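# Press the front panel onto the computer tower

## Task

Mount the front panel on the tower's front face with its top edge upward, and push it in until each of the four pegs has snapped into its hole. The panel's door must end up closed and the tower must be left standing upright.

## Robot and tools

Robot: two arms, left_arm and right_arm, each with a two-finger gripper. The job is already in progress, so parts and arms may not be at their starting places. Calibrated bases in the scene frame: left_arm at (+0.009, +0.248, +0.041) m, quat_wxyz (+1.000, 0, 0, -0.025); right_arm at (+0.024, -0.248, +0.002) m, quat_wxyz (+1.000, 0, 0, +0.005).

Scene frame: origin at table-top height, halfway between the arms' nominal bases. +x points out over the table, +z points up, and +y is toward left_arm. Arm names do not match image sides. All positions are in metres and all quaternions are written w first (qw, qx, qy, qz). Gripper frame: fingers point along the gripper's +z axis and close along its y axis. end_effector_position is the point between the finger pads, roughly 1 cm short of the tips. Printed hand positions may be slightly wrong, more so at long reach, and an arm resting in free air can sit about 1 cm from its command without touching anything.

The row format, used by execute_actions and move, is 16 numbers covering both arms, always sent even if only one arm moves: x, y, z, qw, qx, qy, qz, opening for left_arm, then the same eight for right_arm. x, y, z and the quaternion are an absolute pose (a place to go to, not an offset) for that gripper in the scene frame. Opening runs from -1 (closed) to +1 (fully open, 0.094 m); it is a finger command, not a pose. To keep an arm still, resend its last reported pose and its current opening; sending 0 as the opening is a real command. To hold an orientation, repeat the same quaternion in every row instead of copying the result's drifted one.

execute_actions(actions, cameras): actions is a list of actions. Each action is a list of 1 to 15 rows, and each row lasts one control step (1/30 s). A short action repeats its last row until 15 steps are done, so one action is 0.5 s. An empty list only reports state. Every control step, the commanded pose is clipped to within 100 mm and 20 degrees of the measured pose. An action is refused for both arms if any target lies more than 0.6 m from that gripper's current position along any of its own axes. After each action the arm heads for its "Hand target", which may fall short, so send the remainder next time. The result lists end_effector_position at some steps; HELD with an arm label means part of that arm's row was withheld.

move(target, speed, blend, opening_speed, blocking, cameras): target is either one 16-number row or a list of up to 15 rows that differ only in pose. Each gripper travels in a straight line from its Hand target to the absolute pose, with no 0.6 m limit. speed is the top path speed in m/s, from 0.002 to 0.5 (default 0.25), either one value or one per target. Rotation is capped at twice that value in rad/s. blend, in metres, rounds corners at intermediate targets (default 0, which stops at each). opening_speed (0.2 or more, in scale units per second) ramps the fingers; otherwise the opening is sent at once. A move stops after 10 s even if it is short of the target. blocking=false returns after about 0.5 s while the move continues; execute_actions is refused until the move ends, so call wait or stop first. A new move replaces a running one. The result adds a "move:" line: done (within 10 mm and 2 degrees), off_target, moving, held or fault, plus limits such as paced (pose clipped) or held (steps withheld). done does not tell you whether anything is being touched. Paths do not avoid obstacles or the other arm, and faster moves lag, stray and hit harder.

wait(seconds): 0 to 10 s, arms keep their last command, and a running move carries on. The result adds a "wait:" line. stop(): brakes a running move; it needs room, more after a fast move. zoom_image(camera, region): camera is cam_left_wrist or cam_right_wrist; region is [x0, y0, x1, y1] in pixels of that camera's latest image, origin top-left, at most 504 by 504. read_manual(section): licence texts only. finished_scene(scene): ends scene 1 and cannot be undone. Only call it once the panel is seated and stays so with the robot let go.

Cameras: both are 896x504 wrist cameras, and the cameras argument chooses which ones return images (null or ["all"] gives both, [] gives none, and an unknown name voids the call). While an arm moves, its camera picture may lag behind.

Result lines: grip_measured is the finger opening on the -1..1 scale; with nothing held it reads up to about 1.6 mm wide, and on a hard part under full squeeze it reads about 3 mm under the part's width. The last Joint positions value is the opening in metres. grip_effort_nm is the gripper motor effort (negative means closing); it has an offset and is not a pad force. Joint torques follow the joint order and include gravity; numbers 3 and 4 wrap at ±28 N m. "Tool commands" shows the current finger commands. "pose unreachable" means the clearance check withheld that arm's command. That check does not stop grippers or wrist cameras from colliding with each other. MOTOR HOT appears at 85 °C. At 100 °C an OVER-TEMPERATURE FAULT drops that arm for 30 to 60 s or more.

To let go of a part, command an opening well above grip_measured. Commanding about 0.11 below the first-touch reading squeezes at full force, roughly 50 to 62 N per pad.

Avoid: dropping parts or releasing a part that is still moving, slamming, hard impacts, very hard pushes (aiming far past contact presses harder), any collision between the arms, and anything falling off the table. Also avoid holding loads or stretched poses for long, or pushing toward unreachable poses, because these heat the motors. Occasional outside tugs on held parts or pushes on loose ones may occur. While you think, the simulation keeps running and the arms hold their last command.

Each tool is called after "Emit:" as name([rows], argument=value, ...), one row to a line, values as JSON.

## Session

Emit:
execute_actions(actions=[])

Scene clock: 1917.33 s.
left_arm: end_effector_position=(+0.6606, +0.0074, +0.2415) grip_measured=-0.532 grip_effort_nm=-1.062 end_effector_quat_wxyz=(+0.611, +0.378, +0.586, -0.375) | right_arm: end_effector_position=(+0.6630, -0.1859, +0.2410) grip_measured=-0.987 grip_effort_nm=-0.691 end_effector_quat_wxyz=(+0.386, +0.398, +0.596, +0.580)
Joint positions: left_arm=[-0.098 1.967 1.213 0.804 0.975 -0.02 0.022] | right_arm=[-0.018 1.658 0.926 0.7 -0.402 1.56 0.001]
Joint velocities: left_arm=[-0.005 -0.005 0.007 0.022 -0.081 0.022 0.001] | right_arm=[-0.015 0.005 0.002 -0.007 -0.037 -0.051 0]
Joint torques (N m): left_arm=[1.14 -13.39 14.22 1.66 -1.38 -0.03] | right_arm=[-0.85 -13.33 12.56 1.2 0.13 -0.05]
Motor temperatures (°C): left_arm=[24 31 44 26 27 21 28] | right_arm=[22 38 45 22 24 23 24]
Heat: left arm: hottest elbow 44 °C; right arm: hottest elbow 45 °C.
Hand target: left_arm +0.6942, +0.0153, +0.2600; +0.636, +0.370, +0.577, -0.356 | right_arm +0.6761, -0.1800, +0.2571; +0.391, +0.390, +0.590, +0.589
Tool commands: left_gripper/opening=-1.0 right_gripper/opening=-1.0
Off the commanded pose: left_arm 0.043 m, 4 deg | right_arm 0.027 m, 2 deg.
camera_calibration:
cam_left_wrist: T_world_to_cam=[[-0.899396, -0.435864, -0.0333088, 0.606471], [-0.145877, 0.371097, -0.917064, 0.354703], [0.412076, -0.819945, -0.397345, -0.0825397], [0, 0, 0, 1]] pos_world=[0.631213, 0.0650316, 0.31269]
cam_right_wrist: T_world_to_cam=[[-0.0452561, -0.0108037, -0.998917, 0.267339], [-0.739015, 0.673179, 0.0262005, 0.648213], [0.672167, 0.739401, -0.0384495, -0.211928], [0, 0, 0, 1]] pos_world=[0.633589, -0.276775, 0.241917]

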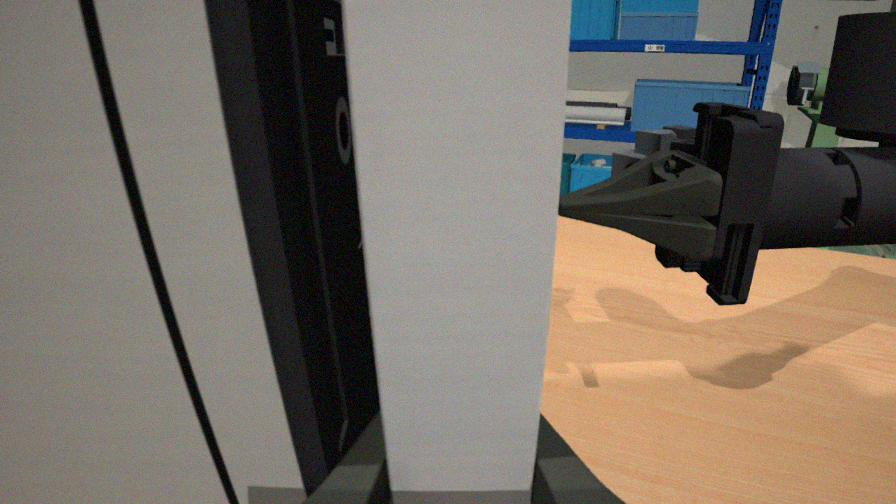

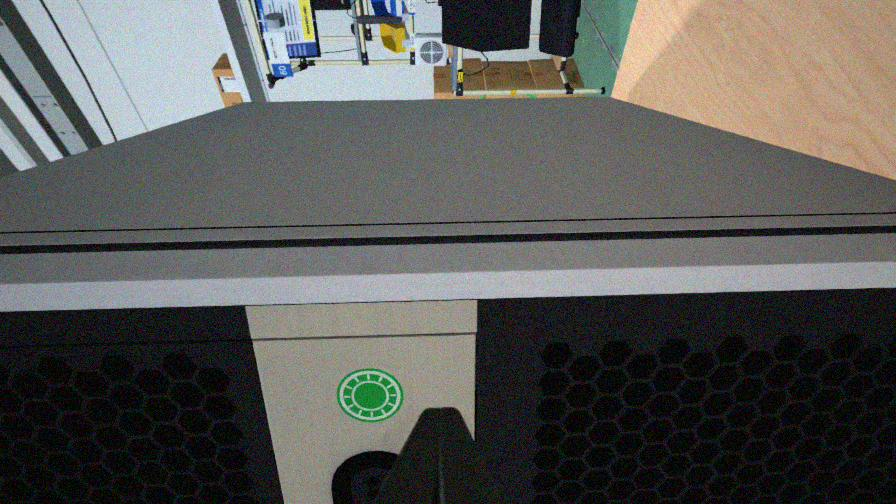

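Emit:
zoom_image(camera="cam_left_wrist", region=[0, 0, 500, 504])

Emit:
zoom_image(camera="cam_right_wrist", region=[200, 160, 704, 504])

Scaled by 1.000.

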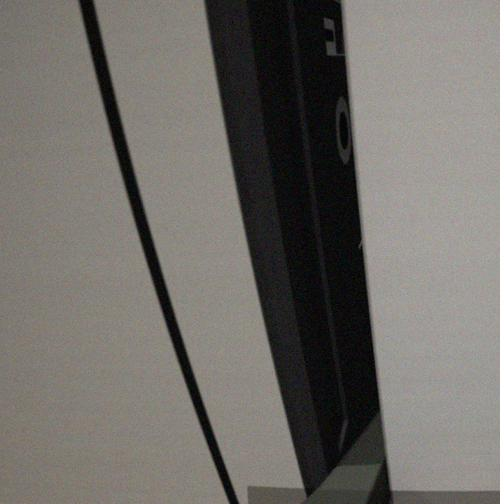

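Scaled by 1.000.

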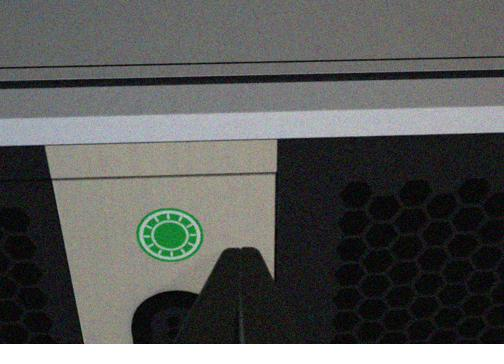

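Emit:
move(target=[0.6942,0.0153,0.26,0.636,0.370,0.577,-0.356,-1,0.46,-0.26,0.27,0.391,0.390,0.590,0.589,-1])

Scene clock: 1943.13 s.
left_arm: end_effector_position=(+0.6606, +0.0074, +0.2415) grip_measured=-0.532 grip_effort_nm=-1.072 end_effector_quat_wxyz=(+0.611, +0.378, +0.586, -0.375) | right_arm: end_effector_position=(+0.4625, -0.2553, +0.2664) grip_measured=-0.987 grip_effort_nm=-0.676 end_effector_quat_wxyz=(+0.391, +0.386, +0.593, +0.589)
Joint positions: left_arm=[-0.098 1.967 1.213 0.804 0.975 -0.02 0.022] | right_arm=[-0.272 1.115 0.45 0.664 -0.669 1.562 0.001]
Joint velocities: left_arm=[-0.015 -0.015 -0.007 0.002 -0.022 -0.037 -0.001] | right_arm=[-0.024 -0.005 -0.007 0.007 -0.066 0.007 0]
Joint torques (N m): left_arm=[1.26 -13.68 13.22 1.91 -1.33 -0.04] | right_arm=[-2.26 -7.12 8.5 1.1 -0.13 0.01]
Motor temperatures (°C): left_arm=[24 31 45 26 27 21 28] | right_arm=[22 35 46 22 24 23 25]
Heat: left arm: hottest elbow 45 °C; right arm: hottest elbow 46 °C.
Hand target: left_arm +0.6904, +0.0172, +0.2600; +0.636, +0.370, +0.577, -0.356 | right_arm +0.4606, -0.2595, +0.2687; +0.390, +0.391, +0.588, +0.590
Off the commanded pose: left_arm 0.039 m, 4 deg | right_arm 0.006 m, 1 deg.
move: off_target (left_arm)
camera_calibration:
cam_left_wrist: T_world_to_cam=[[-0.899396, -0.435864, -0.0333088, 0.606471], [-0.145877, 0.371097, -0.917064, 0.354703], [0.412076, -0.819945, -0.397345, -0.0825397], [0, 0, 0, 1]] pos_world=[0.631213, 0.0650316, 0.31269]
cam_right_wrist: T_world_to_cam=[[-0.0151093, -0.00895428, -0.999846, 0.269649], [-0.74864, 0.662955, 0.00537595, 0.553444], [0.662804, 0.748606, -0.0167203, -0.0239357], [0, 0, 0, 1]] pos_world=[0.434269, -0.346576, 0.266232]

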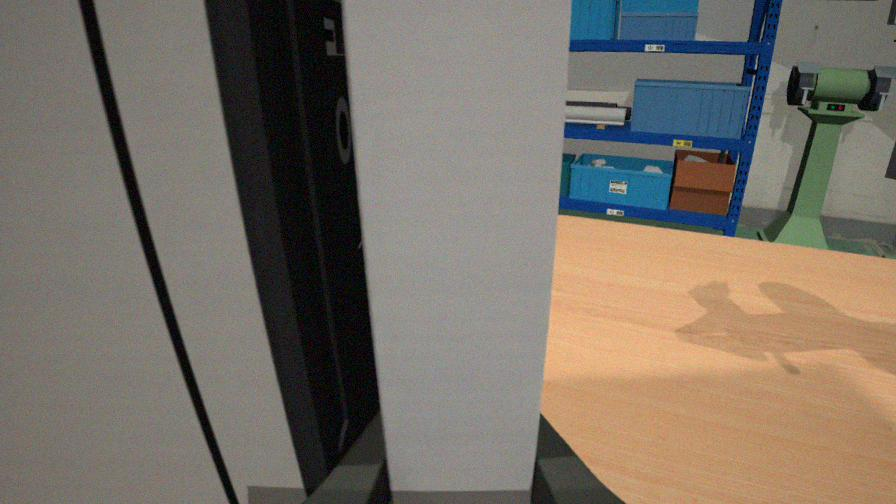

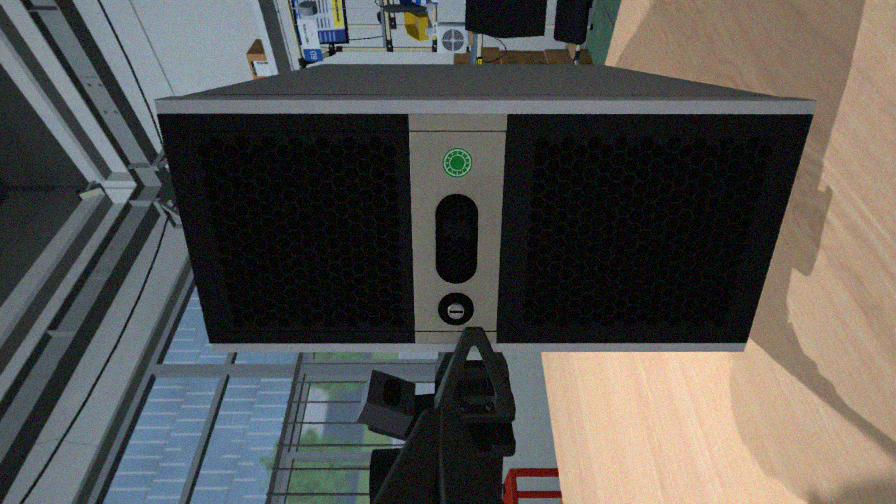

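Emit:
move(target=[0.6606,0.0074,0.2415,0.611,0.378,0.586,-0.375,-1,0.4606,-0.2595,0.2687,0.391,0.390,0.590,0.589,-1], cameras=[])

Emit:
move(target=[0.6606,0.0074,0.2415,0.611,0.378,0.586,-0.375,-0.3,0.4606,-0.2595,0.2687,0.391,0.390,0.590,0.589,-1], opening_speed=0.4)

Scene clock: 1962.73 s.
left_arm: end_effector_position=(+0.6594, +0.0071, +0.2406) grip_measured=-0.532 grip_effort_nm=-1.067 end_effector_quat_wxyz=(+0.610, +0.379, +0.586, -0.377) | right_arm: end_effector_position=(+0.4624, -0.2552, +0.2654) grip_measured=-0.987 grip_effort_nm=-0.691 end_effector_quat_wxyz=(+0.389, +0.387, +0.593, +0.589)
Joint positions: left_arm=[-0.098 1.967 1.211 0.804 0.98 -0.02 0.022] | right_arm=[-0.272 1.115 0.45 0.659 -0.67 1.562 0.001]
Joint velocities: left_arm=[-0.005 -0.015 -0.002 0.002 -0.051 0.022 0] | right_arm=[0.005 0.005 -0.022 -0.002 -0.007 0.037 0]
Joint torques (N m): left_arm=[0.15 -15.91 7.41 1.83 -0.23 0.04] | right_arm=[-2.2 -6.83 8.55 0.98 -0.11 -0.02]
Motor temperatures (°C): left_arm=[24 31 45 26 27 21 28] | right_arm=[22 33 44 22 24 23 25]
Heat: left arm: hottest elbow 45 °C; right arm: hottest elbow 44 °C.
Hand target: left_arm +0.6606, +0.0074, +0.2415; +0.611, +0.378, +0.586, -0.375 | right_arm +0.4607, -0.2594, +0.2687; +0.391, +0.390, +0.590, +0.589
Off the commanded pose: left_arm 0.002 m, 0 deg | right_arm 0.006 m, 1 deg.
move: done
No camera images: "cameras" was empty.

Scene clock: 1964.80 s.
left_arm: end_effector_position=(+0.6551, +0.0054, +0.2403) grip_measured=-0.304 grip_effort_nm=0.120 end_effector_quat_wxyz=(+0.606, +0.383, +0.584, -0.381) | right_arm: end_effector_position=(+0.4624, -0.2552, +0.2654) grip_measured=-0.987 grip_effort_nm=-0.681 end_effector_quat_wxyz=(+0.389, +0.387, +0.593, +0.589)
Joint positions: left_arm=[-0.099 1.963 1.205 0.804 0.993 -0.02 0.033] | right_arm=[-0.272 1.115 0.45 0.659 -0.67 1.562 0.001]
Joint velocities: left_arm=[-0.005 -0.005 -0.022 -0.007 -0.037 -0.007 0] | right_arm=[-0.005 -0.005 0.002 -0.007 -0.066 -0.022 -0.001]
Joint torques (N m): left_arm=[0.09 -15.91 7.79 1.78 -0.83 0.04] | right_arm=[-2.2 -7.18 8.68 1.11 -0.08 -0.05]
Motor temperatures (°C): left_arm=[24 31 45 26 27 21 28] | right_arm=[22 33 44 22 24 23 25]
Heat: left arm: hottest elbow 45 °C; right arm: hottest elbow 44 °C.
Hand target: left_arm +0.6604, +0.0075, +0.2415; +0.611, +0.378, +0.586, -0.375 | right_arm +0.4607, -0.2594, +0.2686; +0.391, +0.390, +0.590, +0.589
Off the commanded pose: left_arm 0.006 m, 1 deg | right_arm 0.006 m, 1 deg.
move: done
camera_calibration:
cam_left_wrist: T_world_to_cam=[[-0.907983, -0.417909, -0.030312, 0.605434], [-0.142166, 0.375317, -0.915929, 0.350807], [0.394151, -0.827339, -0.400194, -0.0699207], [0, 0, 0, 1]] pos_world=[0.627156, 0.0635042, 0.311684]
cam_right_wrist: T_world_to_cam=[[-0.0198929, -0.00768709, -0.999773, 0.27113], [-0.749109, 0.662374, 0.00981249, 0.552219], [0.662148, 0.749134, -0.018935, -0.0229805], [0, 0, 0, 1]] pos_world=[0.434282, -0.346475, 0.265214]

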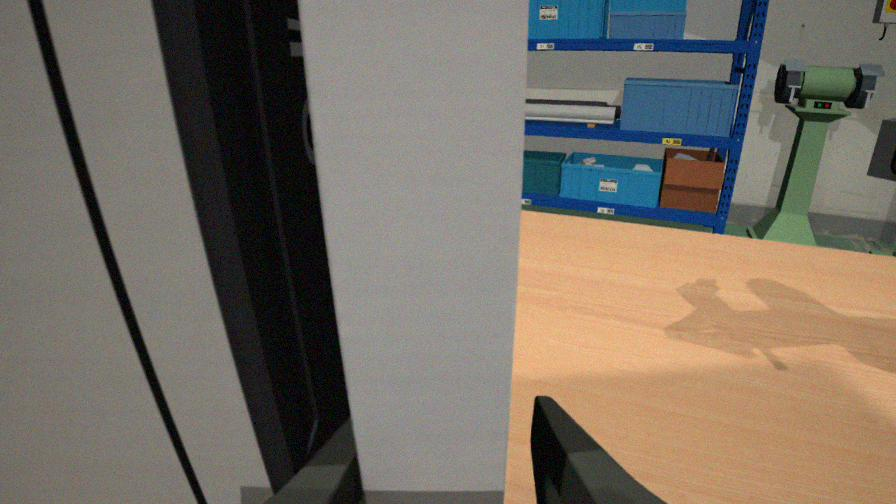

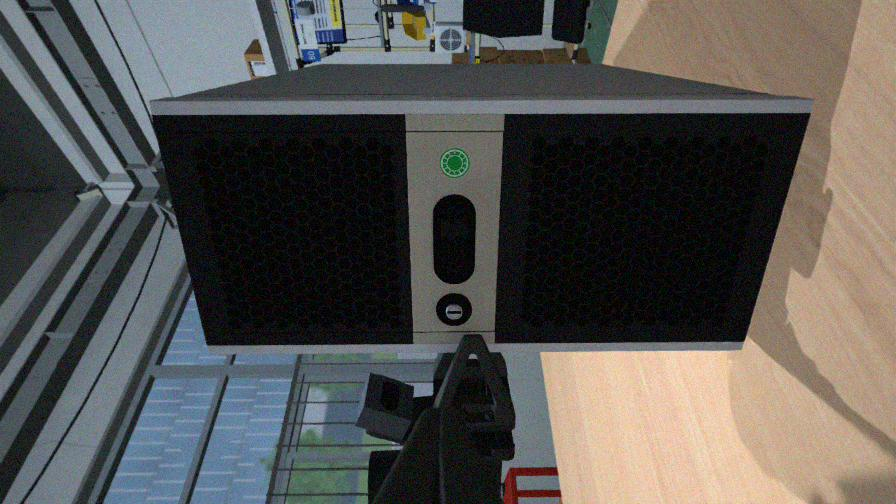

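Release is stable. Opening further and backing the left hand straight out.

Emit:
move([
  [0.645,0.025,0.2403,0.606,0.383,0.584,-0.381,-0.15,0.4606,-0.2595,0.2687,0.391,0.390,0.590,0.589,-1],
  [0.58,0.16,0.25,0.606,0.383,0.584,-0.381,-0.15,0.4606,-0.2595,0.2687,0.391,0.390,0.590,0.589,-1],
], speed=0.1)

Scene clock: 1971.83 s.
left_arm: end_effector_position=(+0.5803, +0.1579, +0.2415) grip_measured=-0.152 grip_effort_nm=0.061 end_effector_quat_wxyz=(+0.601, +0.378, +0.589, -0.385) | right_arm: end_effector_position=(+0.4624, -0.2552, +0.2654) grip_measured=-0.987 grip_effort_nm=-0.686 end_effector_quat_wxyz=(+0.389, +0.387, +0.593, +0.589)
Joint positions: left_arm=[0.182 1.817 0.959 0.925 1.272 -0.062 0.04] | right_arm=[-0.272 1.115 0.45 0.659 -0.67 1.562 0.001]
Joint velocities: left_arm=[-0.005 0.015 0.002 0.017 -0.037 -0.022 0] | right_arm=[-0.005 -0.005 -0.012 -0.012 -0.022 0.007 0]
Joint torques (N m): left_arm=[0.32 -14.74 6.3 2.18 0.05 -0.11] | right_arm=[-2.26 -7.3 8.68 1.21 -0.11 -0.03]
Motor temperatures (°C): left_arm=[24 31 44 26 27 21 28] | right_arm=[22 33 44 22 24 23 25]
Heat: left arm: hottest elbow 44 °C; right arm: hottest elbow 44 °C.
Hand target: left_arm +0.5782, +0.1584, +0.2516; +0.607, +0.382, +0.583, -0.382 | right_arm +0.4607, -0.2594, +0.2686; +0.391, +0.390, +0.590, +0.589
Off the commanded pose: left_arm 0.009 m, 1 deg | right_arm 0.006 m, 1 deg.
move: done
camera_calibration:
cam_left_wrist: T_world_to_cam=[[-0.907638, -0.41955, -0.0130947, 0.597254], [-0.15923, 0.373, -0.914066, 0.29392], [0.388381, -0.827556, -0.405354, 0.0908433], [0, 0, 0, 1]] pos_world=[0.553609, 0.216124, 0.313307]
cam_right_wrist: T_world_to_cam=[[-0.0198929, -0.00768709, -0.999773, 0.27113], [-0.749109, 0.662374, 0.00981249, 0.552219], [0.662148, 0.749134, -0.018935, -0.0229805], [0, 0, 0, 1]] pos_world=[0.434282, -0.346475, 0.265214]

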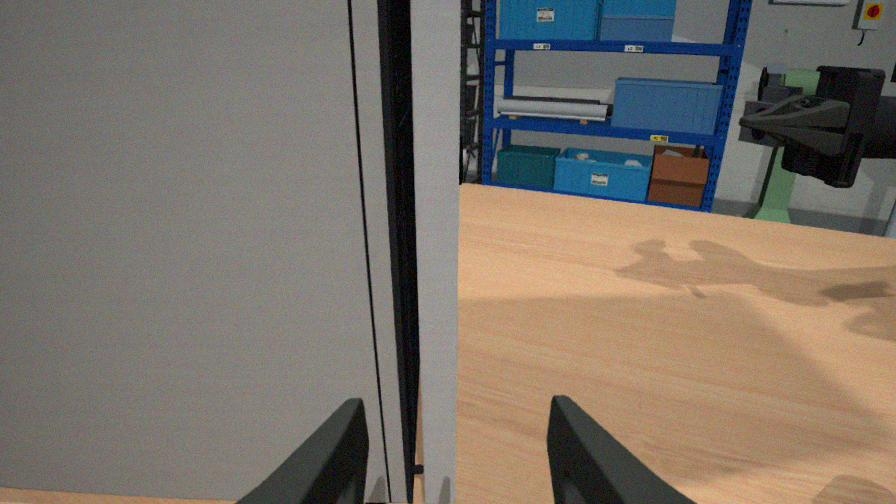

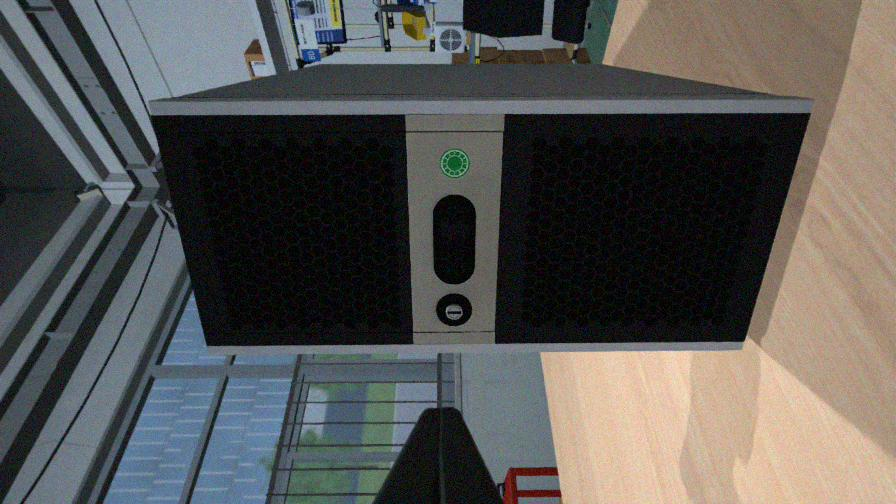

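Emit:
move([
  [0.50,0.03,0.24,0.704,-0.068,0.704,0.068,-1,0.4606,-0.2595,0.2687,0.391,0.390,0.590,0.589,-1],
  [0.60,-0.02,0.24,0.704,-0.068,0.704,0.068,-1,0.4606,-0.2595,0.2687,0.391,0.390,0.590,0.589,-1],
], speed=0.2)

Emit:
move(target=[0.70,0.0,0.245,0.704,-0.068,0.704,0.068,-1,0.4606,-0.2595,0.2687,0.391,0.390,0.590,0.589,-1], speed=0.05)

Scene clock: 2008.10 s.
left_arm: end_effector_position=(+0.5881, -0.0119, +0.2387) grip_measured=-0.988 grip_effort_nm=-0.652 end_effector_quat_wxyz=(+0.700, -0.063, +0.708, +0.070) | right_arm: end_effector_position=(+0.4624, -0.2552, +0.2654) grip_measured=-0.987 grip_effort_nm=-0.686 end_effector_quat_wxyz=(+0.389, +0.387, +0.593, +0.589)
Joint positions: left_arm=[-0.569 1.799 0.962 0.823 -0.808 0.001 0.001] | right_arm=[-0.272 1.115 0.45 0.659 -0.67 1.562 0.001]
Joint velocities: left_arm=[-0.005 -0.015 -0.007 -0.012 0.022 -0.095 0] | right_arm=[-0.005 -0.015 0.012 -0.007 -0.022 -0.022 0]
Joint torques (N m): left_arm=[0.67 -11.34 9.76 1.68 0.08 0.14] | right_arm=[-1.44 -6.83 8.69 1.24 -0.1 -0.09]
Motor temperatures (°C): left_arm=[24 31 41 26 26 21 27] | right_arm=[22 32 42 22 24 23 25]
Heat: left arm: hottest elbow 41 °C; right arm: hottest elbow 42 °C.
Hand target: left_arm +0.6003, -0.0168, +0.2385; +0.701, -0.061, +0.707, +0.074 | right_arm +0.4607, -0.2594, +0.2686; +0.391, +0.390, +0.590, +0.589
Off the commanded pose: left_arm 0.014 m, 1 deg | right_arm 0.006 m, 1 deg.
move: off_target (left_arm)
camera_calibration:
cam_left_wrist: T_world_to_cam=[[0.189877, -0.981553, -0.0223767, -0.116898], [-0.427681, -0.0621748, -0.901789, 0.505642], [0.883762, 0.180799, -0.431597, -0.326902], [0, 0, 0, 1]] pos_world=[0.527354, -0.0242001, 0.312277]
cam_right_wrist: T_world_to_cam=[[-0.0198929, -0.00768709, -0.999773, 0.27113], [-0.749109, 0.662374, 0.00981249, 0.552219], [0.662148, 0.749134, -0.018935, -0.0229805], [0, 0, 0, 1]] pos_world=[0.434282, -0.346475, 0.265214]

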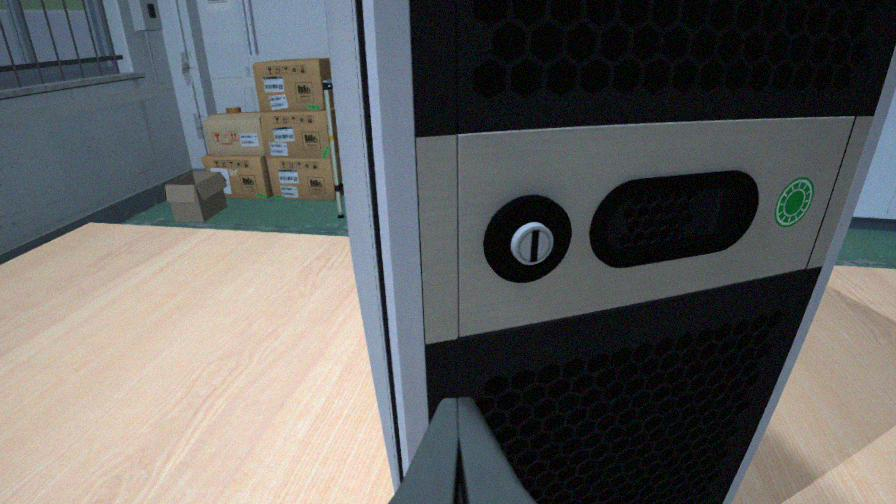

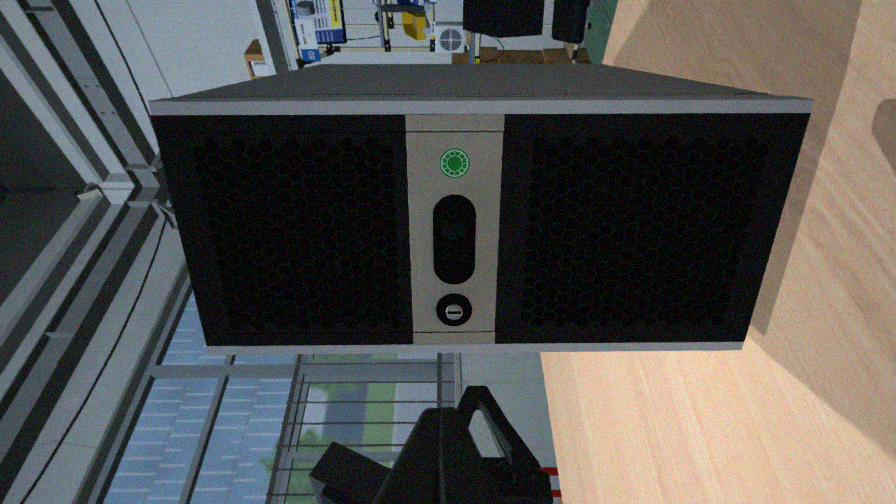

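Scene clock: 2010.37 s.
left_arm: end_effector_position=(+0.6526, -0.0040, +0.2404) grip_measured=-0.988 grip_effort_nm=-0.657 end_effector_quat_wxyz=(+0.698, -0.060, +0.710, +0.069) | right_arm: end_effector_position=(+0.4624, -0.2552, +0.2654) grip_measured=-0.987 grip_effort_nm=-0.686 end_effector_quat_wxyz=(+0.389, +0.387, +0.593, +0.589)
Joint positions: left_arm=[-0.488 1.886 1.117 0.749 -0.72 0.001 0.001] | right_arm=[-0.272 1.115 0.45 0.659 -0.67 1.562 0.001]
Joint velocities: left_arm=[-0.015 0.005 0.002 0.007 -0.007 0.022 0] | right_arm=[0.005 -0.005 -0.012 0.007 0.022 0.022 0]
Joint torques (N m): left_arm=[3.55 -10.17 15.15 1.2 1.52 0] | right_arm=[-1.9 -6.89 8.53 1.2 -0.11 -0.03]
Motor temperatures (°C): left_arm=[24 31 41 26 26 21 27] | right_arm=[22 32 42 22 24 23 25]
Heat: left arm: hottest elbow 41 °C; right arm: hottest elbow 42 °C.
Hand target: left_arm +0.6934, +0.0043, +0.2440; +0.704, -0.068, +0.704, +0.068 | right_arm +0.4607, -0.2594, +0.2686; +0.391, +0.390, +0.590, +0.589
Off the commanded pose: left_arm 0.048 m, 1 deg | right_arm 0.006 m, 1 deg.
move: off_target (left_arm)
camera_calibration:
cam_left_wrist: T_world_to_cam=[[0.182986, -0.98277, -0.026067, -0.116016], [-0.433988, -0.0569579, -0.899116, 0.538764], [0.88214, 0.175839, -0.436933, -0.382278], [0, 0, 0, 1]] pos_world=[0.592269, -0.0161108, 0.314357]
cam_right_wrist: T_world_to_cam=[[-0.0198929, -0.00768709, -0.999773, 0.27113], [-0.749109, 0.662374, 0.00981249, 0.552219], [0.662148, 0.749134, -0.018935, -0.0229805], [0, 0, 0, 1]] pos_world=[0.434282, -0.346475, 0.265214]

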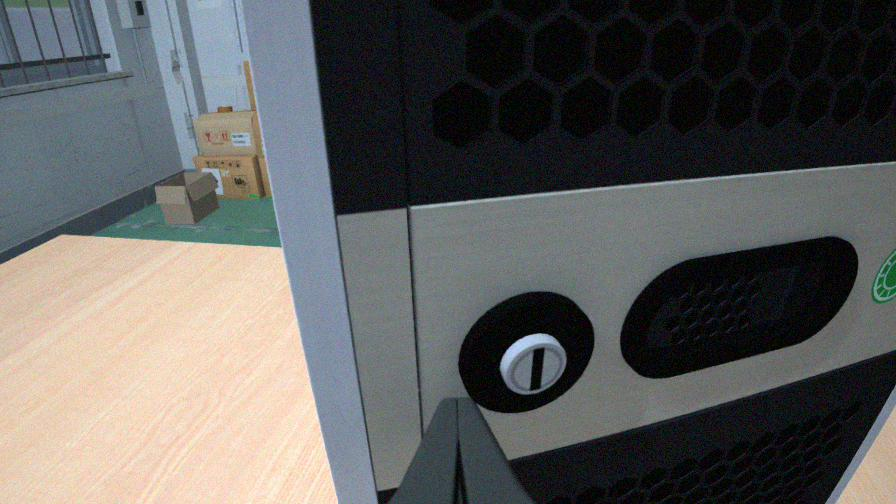

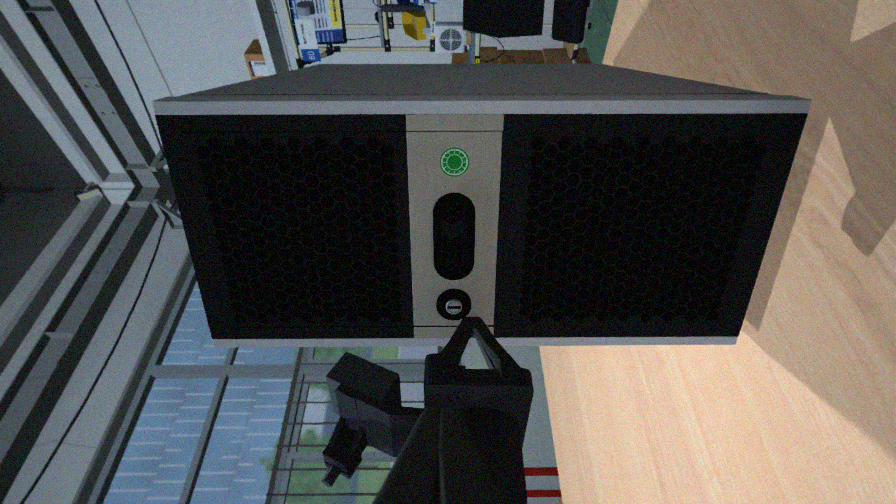

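Emit:
move(target=[0.75,0.01,0.25,0.704,-0.068,0.704,0.068,-1,0.4606,-0.2595,0.2687,0.391,0.390,0.590,0.589,-1], speed=0.05)

Scene clock: 2019.30 s.
left_arm: end_effector_position=(+0.6787, -0.0503, +0.2623) grip_measured=-0.989 grip_effort_nm=-0.652 end_effector_quat_wxyz=(+0.709, -0.025, +0.704, +0.023) | right_arm: end_effector_position=(+0.4624, -0.2552, +0.2654) grip_measured=-0.987 grip_effort_nm=-0.681 end_effector_quat_wxyz=(+0.389, +0.387, +0.593, +0.589)
Joint positions: left_arm=[-0.507 1.926 1.239 0.696 -0.624 0.001 0.001] | right_arm=[-0.272 1.115 0.45 0.659 -0.67 1.562 0.001]
Joint velocities: left_arm=[-0.005 0.005 0.007 0.017 -0.007 -0.037 -0.001] | right_arm=[-0.005 -0.005 -0.007 0.017 -0.081 -0.037 0]
Joint torques (N m): left_arm=[9.17 -10.52 14.54 1.1 -0.5 -0.01] | right_arm=[-2.67 -6.71 8.61 1.18 -0.09 -0.04]
Motor temperatures (°C): left_arm=[24 31 43 26 27 21 27] | right_arm=[22 32 42 22 24 23 25]
Heat: left arm: hottest elbow 43 °C; right arm: hottest elbow 42 °C.
Hand target: left_arm +0.7337, +0.0169, +0.2491; +0.704, -0.068, +0.704, +0.067 | right_arm +0.4607, -0.2594, +0.2686; +0.391, +0.390, +0.590, +0.589
Off the commanded pose: left_arm 0.094 m, 7 deg | right_arm 0.006 m, 1 deg.
move: off_target (left_arm)
camera_calibration:
cam_left_wrist: T_world_to_cam=[[0.0703313, -0.997495, -0.00756262, -0.0948698], [-0.416383, -0.0224673, -0.908912, 0.559467], [0.906465, 0.0670739, -0.41692, -0.414837], [0, 0, 0, 1]] pos_world=[0.61566, -0.0542378, 0.334835]
cam_right_wrist: T_world_to_cam=[[-0.0198929, -0.00768709, -0.999773, 0.27113], [-0.749109, 0.662374, 0.00981249, 0.552219], [0.662148, 0.749134, -0.018935, -0.0229805], [0, 0, 0, 1]] pos_world=[0.434282, -0.346475, 0.265214]

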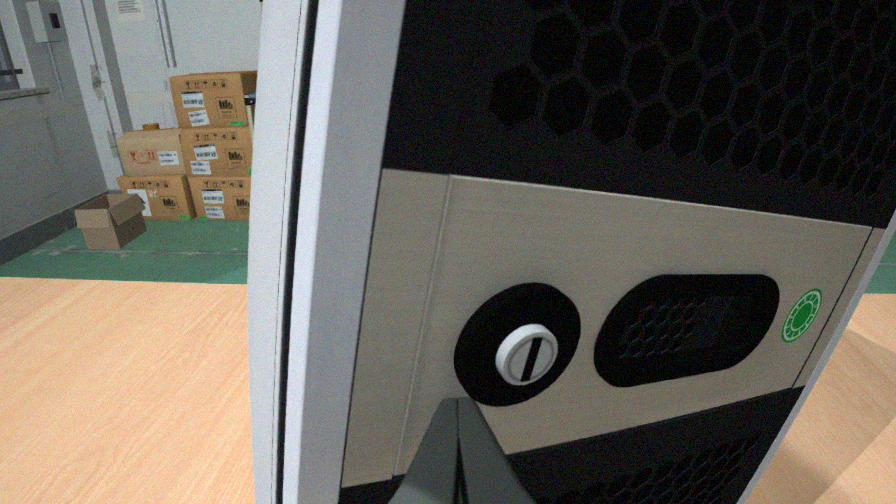

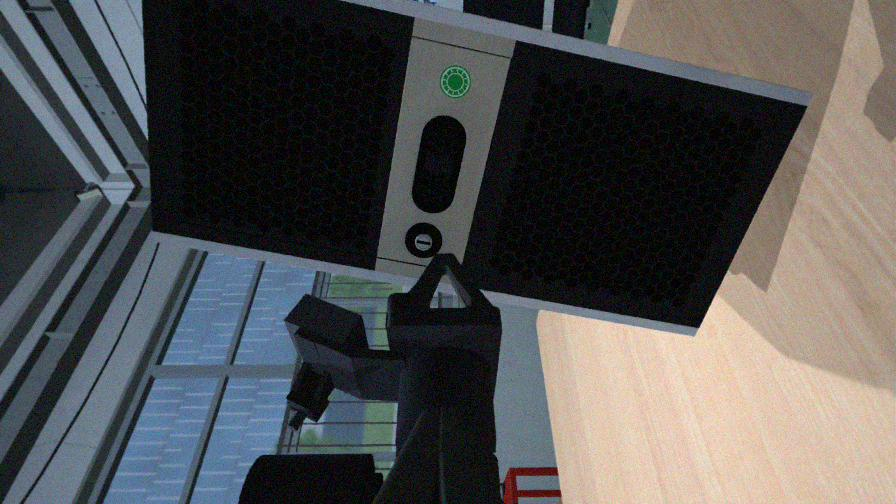

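Emit:
wait(seconds=0.5)

Scene clock: 2025.67 s.
left_arm: end_effector_position=(+0.6787, -0.0503, +0.2623) grip_measured=-0.989 grip_effort_nm=-0.642 end_effector_quat_wxyz=(+0.709, -0.025, +0.704, +0.023) | right_arm: end_effector_position=(+0.4624, -0.2552, +0.2654) grip_measured=-0.987 grip_effort_nm=-0.686 end_effector_quat_wxyz=(+0.389, +0.387, +0.593, +0.589)
Joint positions: left_arm=[-0.507 1.926 1.239 0.696 -0.624 0.001 0.001] | right_arm=[-0.272 1.115 0.45 0.659 -0.67 1.562 0.001]
Joint velocities: left_arm=[0.005 -0.005 0.007 -0.022 -0.11 0.007 0] | right_arm=[0.005 -0.005 -0.012 0.012 -0.007 -0.007 0.001]
Joint torques (N m): left_arm=[9.35 -10.64 14.56 1.06 -0.5 0] | right_arm=[-2.02 -7.18 8.57 1.13 -0.13 -0.04]
Motor temperatures (°C): left_arm=[25 31 45 26 26 21 27] | right_arm=[22 32 42 22 24 23 25]
Heat: left arm: hottest elbow 45 °C; right arm: hottest elbow 42 °C.
Hand target: left_arm +0.7337, +0.0169, +0.2491; +0.704, -0.068, +0.704, +0.067 | right_arm +0.4607, -0.2594, +0.2686; +0.391, +0.390, +0.590, +0.589
Tool commands: left_gripper/opening=-1.0 right_gripper/opening=-1.0
Off the commanded pose: left_arm 0.094 m, 7 deg | right_arm 0.006 m, 1 deg.
wait: 0.50 s; at rest from the start
camera_calibration:
cam_left_wrist: T_world_to_cam=[[0.0703313, -0.997495, -0.00756262, -0.0948698], [-0.416383, -0.0224673, -0.908912, 0.559467], [0.906465, 0.0670739, -0.41692, -0.414837], [0, 0, 0, 1]] pos_world=[0.61566, -0.0542378, 0.334835]
cam_right_wrist: T_world_to_cam=[[-0.0198929, -0.00768709, -0.999773, 0.27113], [-0.749109, 0.662374, 0.00981249, 0.552219], [0.662148, 0.749134, -0.018935, -0.0229805], [0, 0, 0, 1]] pos_world=[0.434282, -0.346475, 0.265214]

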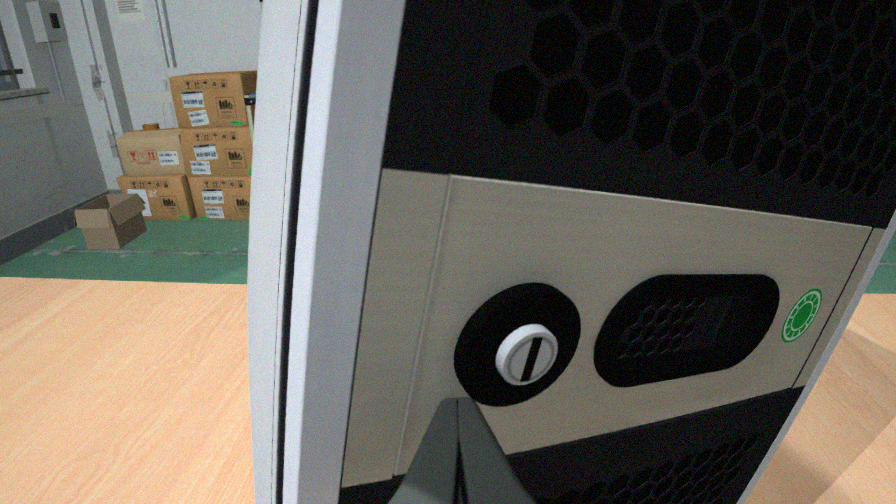

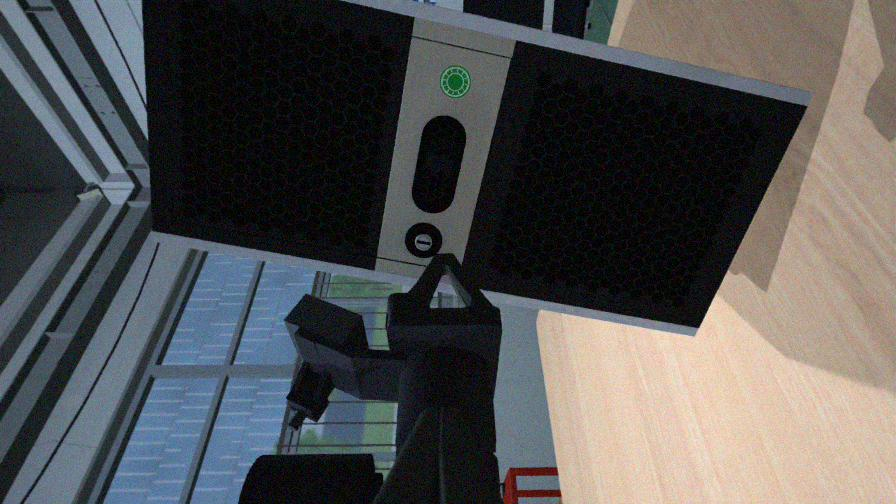

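Emit:
move([
  [0.66,-0.01,0.245,0.704,-0.068,0.704,0.068,-1,0.4606,-0.2595,0.2687,0.391,0.390,0.590,0.589,-1],
  [0.61,-0.015,0.24,0.704,-0.068,0.704,0.068,-1,0.4606,-0.2595,0.2687,0.391,0.390,0.590,0.589,-1],
], speed=0.03)

Scene clock: 2044.40 s.
left_arm: end_effector_position=(+0.6122, -0.0131, +0.2275) grip_measured=-0.989 grip_effort_nm=-0.647 end_effector_quat_wxyz=(+0.694, -0.061, +0.713, +0.077) | right_arm: end_effector_position=(+0.4624, -0.2552, +0.2654) grip_measured=-0.987 grip_effort_nm=-0.686 end_effector_quat_wxyz=(+0.389, +0.387, +0.593, +0.589)
Joint positions: left_arm=[-0.546 1.854 1.024 0.796 -0.791 0.001 0.001] | right_arm=[-0.272 1.115 0.45 0.659 -0.67 1.562 0.001]
Joint velocities: left_arm=[-0.005 -0.015 -0.007 0.007 0.037 -0.051 0] | right_arm=[-0.015 -0.005 -0.022 -0.007 -0.037 -0.022 -0.001]
Joint torques (N m): left_arm=[-0.73 -15.68 6.76 2.52 -0.11 -0.01] | right_arm=[-2.2 -7.3 8.59 1.16 -0.11 -0.06]
Motor temperatures (°C): left_arm=[25 31 47 26 26 21 27] | right_arm=[22 31 42 22 24 23 25]
Heat: left arm: hottest elbow 47 °C; right arm: hottest elbow 42 °C.
Hand target: left_arm +0.6091, -0.0153, +0.2412; +0.703, -0.068, +0.704, +0.068 | right_arm +0.4607, -0.2594, +0.2686; +0.391, +0.390, +0.590, +0.589
Off the commanded pose: left_arm 0.013 m, 2 deg | right_arm 0.006 m, 1 deg.
move: off_target (left_arm)
camera_calibration:
cam_left_wrist: T_world_to_cam=[[0.196119, -0.979896, -0.0366224, -0.123422], [-0.442397, -0.0550882, -0.895126, 0.513361], [0.875113, 0.191753, -0.444307, -0.34449], [0, 0, 0, 1]] pos_world=[0.552782, -0.0266039, 0.301944]
cam_right_wrist: T_world_to_cam=[[-0.0198929, -0.00768709, -0.999773, 0.27113], [-0.749109, 0.662374, 0.00981249, 0.552219], [0.662148, 0.749134, -0.018935, -0.0229805], [0, 0, 0, 1]] pos_world=[0.434282, -0.346475, 0.265214]

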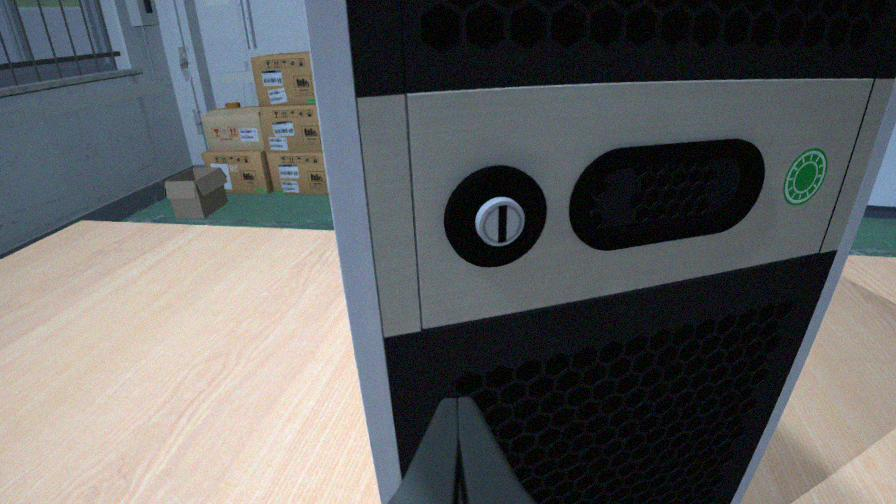

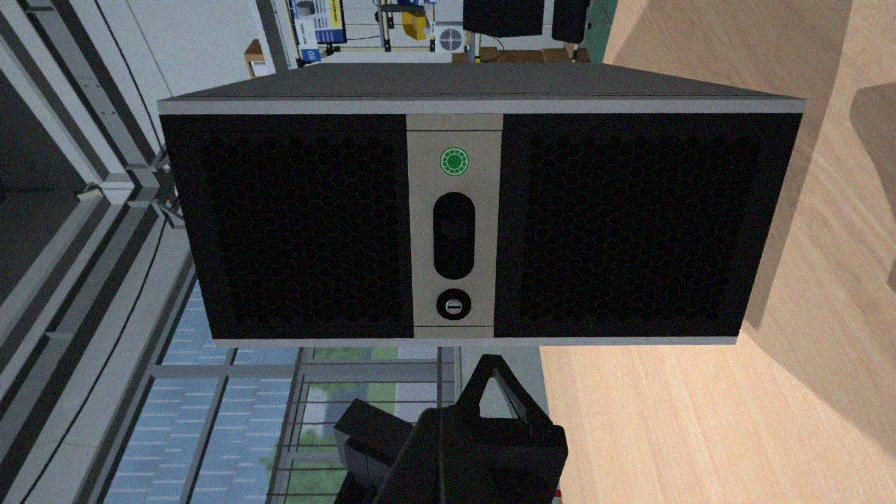

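Emit:
move([
  [0.50,0.05,0.25,0.704,-0.068,0.704,0.068,-1,0.4606,-0.2595,0.2687,0.391,0.390,0.590,0.589,-1],
  [0.58,0.2,0.3,0.606,0.383,0.584,-0.381,-1,0.4606,-0.2595,0.2687,0.391,0.390,0.590,0.589,-1],
], cameras=["cam_left_wrist"])

Emit:
zoom_image(camera="cam_left_wrist", region=[300, 0, 560, 504])

Scene clock: 2060.13 s.
left_arm: end_effector_position=(+0.5667, +0.1930, +0.2969) grip_measured=-0.989 grip_effort_nm=-0.647 end_effector_quat_wxyz=(+0.607, +0.376, +0.583, -0.387) | right_arm: end_effector_position=(+0.4624, -0.2552, +0.2654) grip_measured=-0.987 grip_effort_nm=-0.681 end_effector_quat_wxyz=(+0.389, +0.387, +0.593, +0.589)
Joint positions: left_arm=[0.255 1.709 0.967 0.905 1.342 -0.153 0.001] | right_arm=[-0.272 1.115 0.45 0.659 -0.67 1.562 0.001]
Joint velocities: left_arm=[0.005 -0.005 -0.017 0.012 -0.007 0.037 -0.001] | right_arm=[-0.015 -0.005 -0.002 0.007 -0.051 0.037 0.001]
Joint torques (N m): left_arm=[-0.03 -10.75 10.19 2.14 -0.03 -0.09] | right_arm=[-2.55 -7.53 8.53 1.11 -0.13 -0.02]
Motor temperatures (°C): left_arm=[25 31 45 26 26 21 27] | right_arm=[22 31 41 22 24 23 25]
Heat: left arm: hottest elbow 45 °C; right arm: hottest elbow 41 °C.
Hand target: left_arm +0.5790, +0.1970, +0.3012; +0.612, +0.380, +0.578, -0.383 | right_arm +0.4607, -0.2594, +0.2686; +0.391, +0.390, +0.590, +0.589
Off the commanded pose: left_arm 0.015 m, 1 deg | right_arm 0.006 m, 1 deg.
move: off_target (left_arm)
camera_calibration:
cam_left_wrist: T_world_to_cam=[[-0.907115, -0.420561, -0.0164571, 0.601251], [-0.150282, 0.360173, -0.920701, 0.32867], [0.393139, -0.832709, -0.389921, 0.141366], [0, 0, 0, 1]] pos_world=[0.53922, 0.252202, 0.367623]
Images, in order (width x height): cam_left_wrist 896x504.

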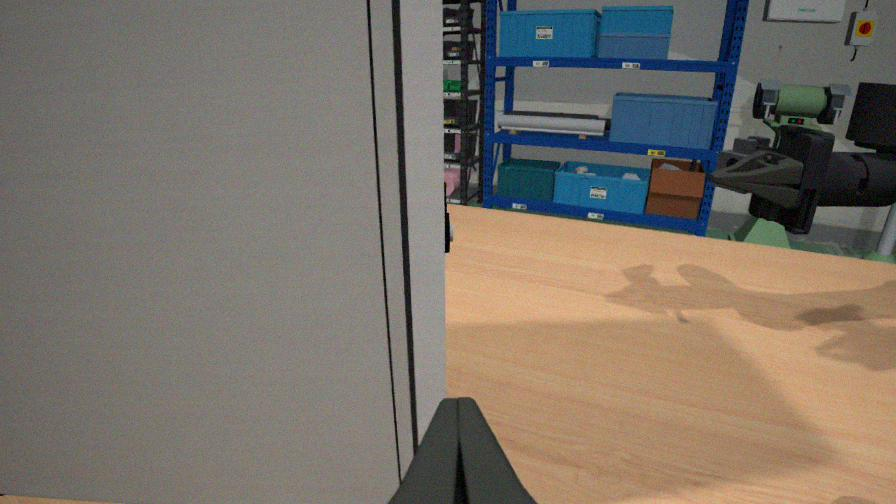

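Scaled by 1.000.

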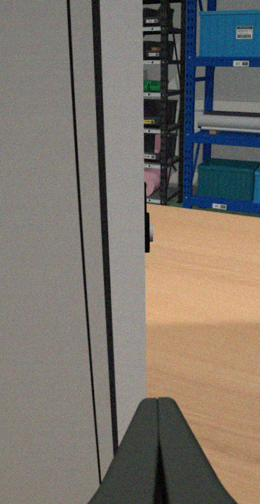

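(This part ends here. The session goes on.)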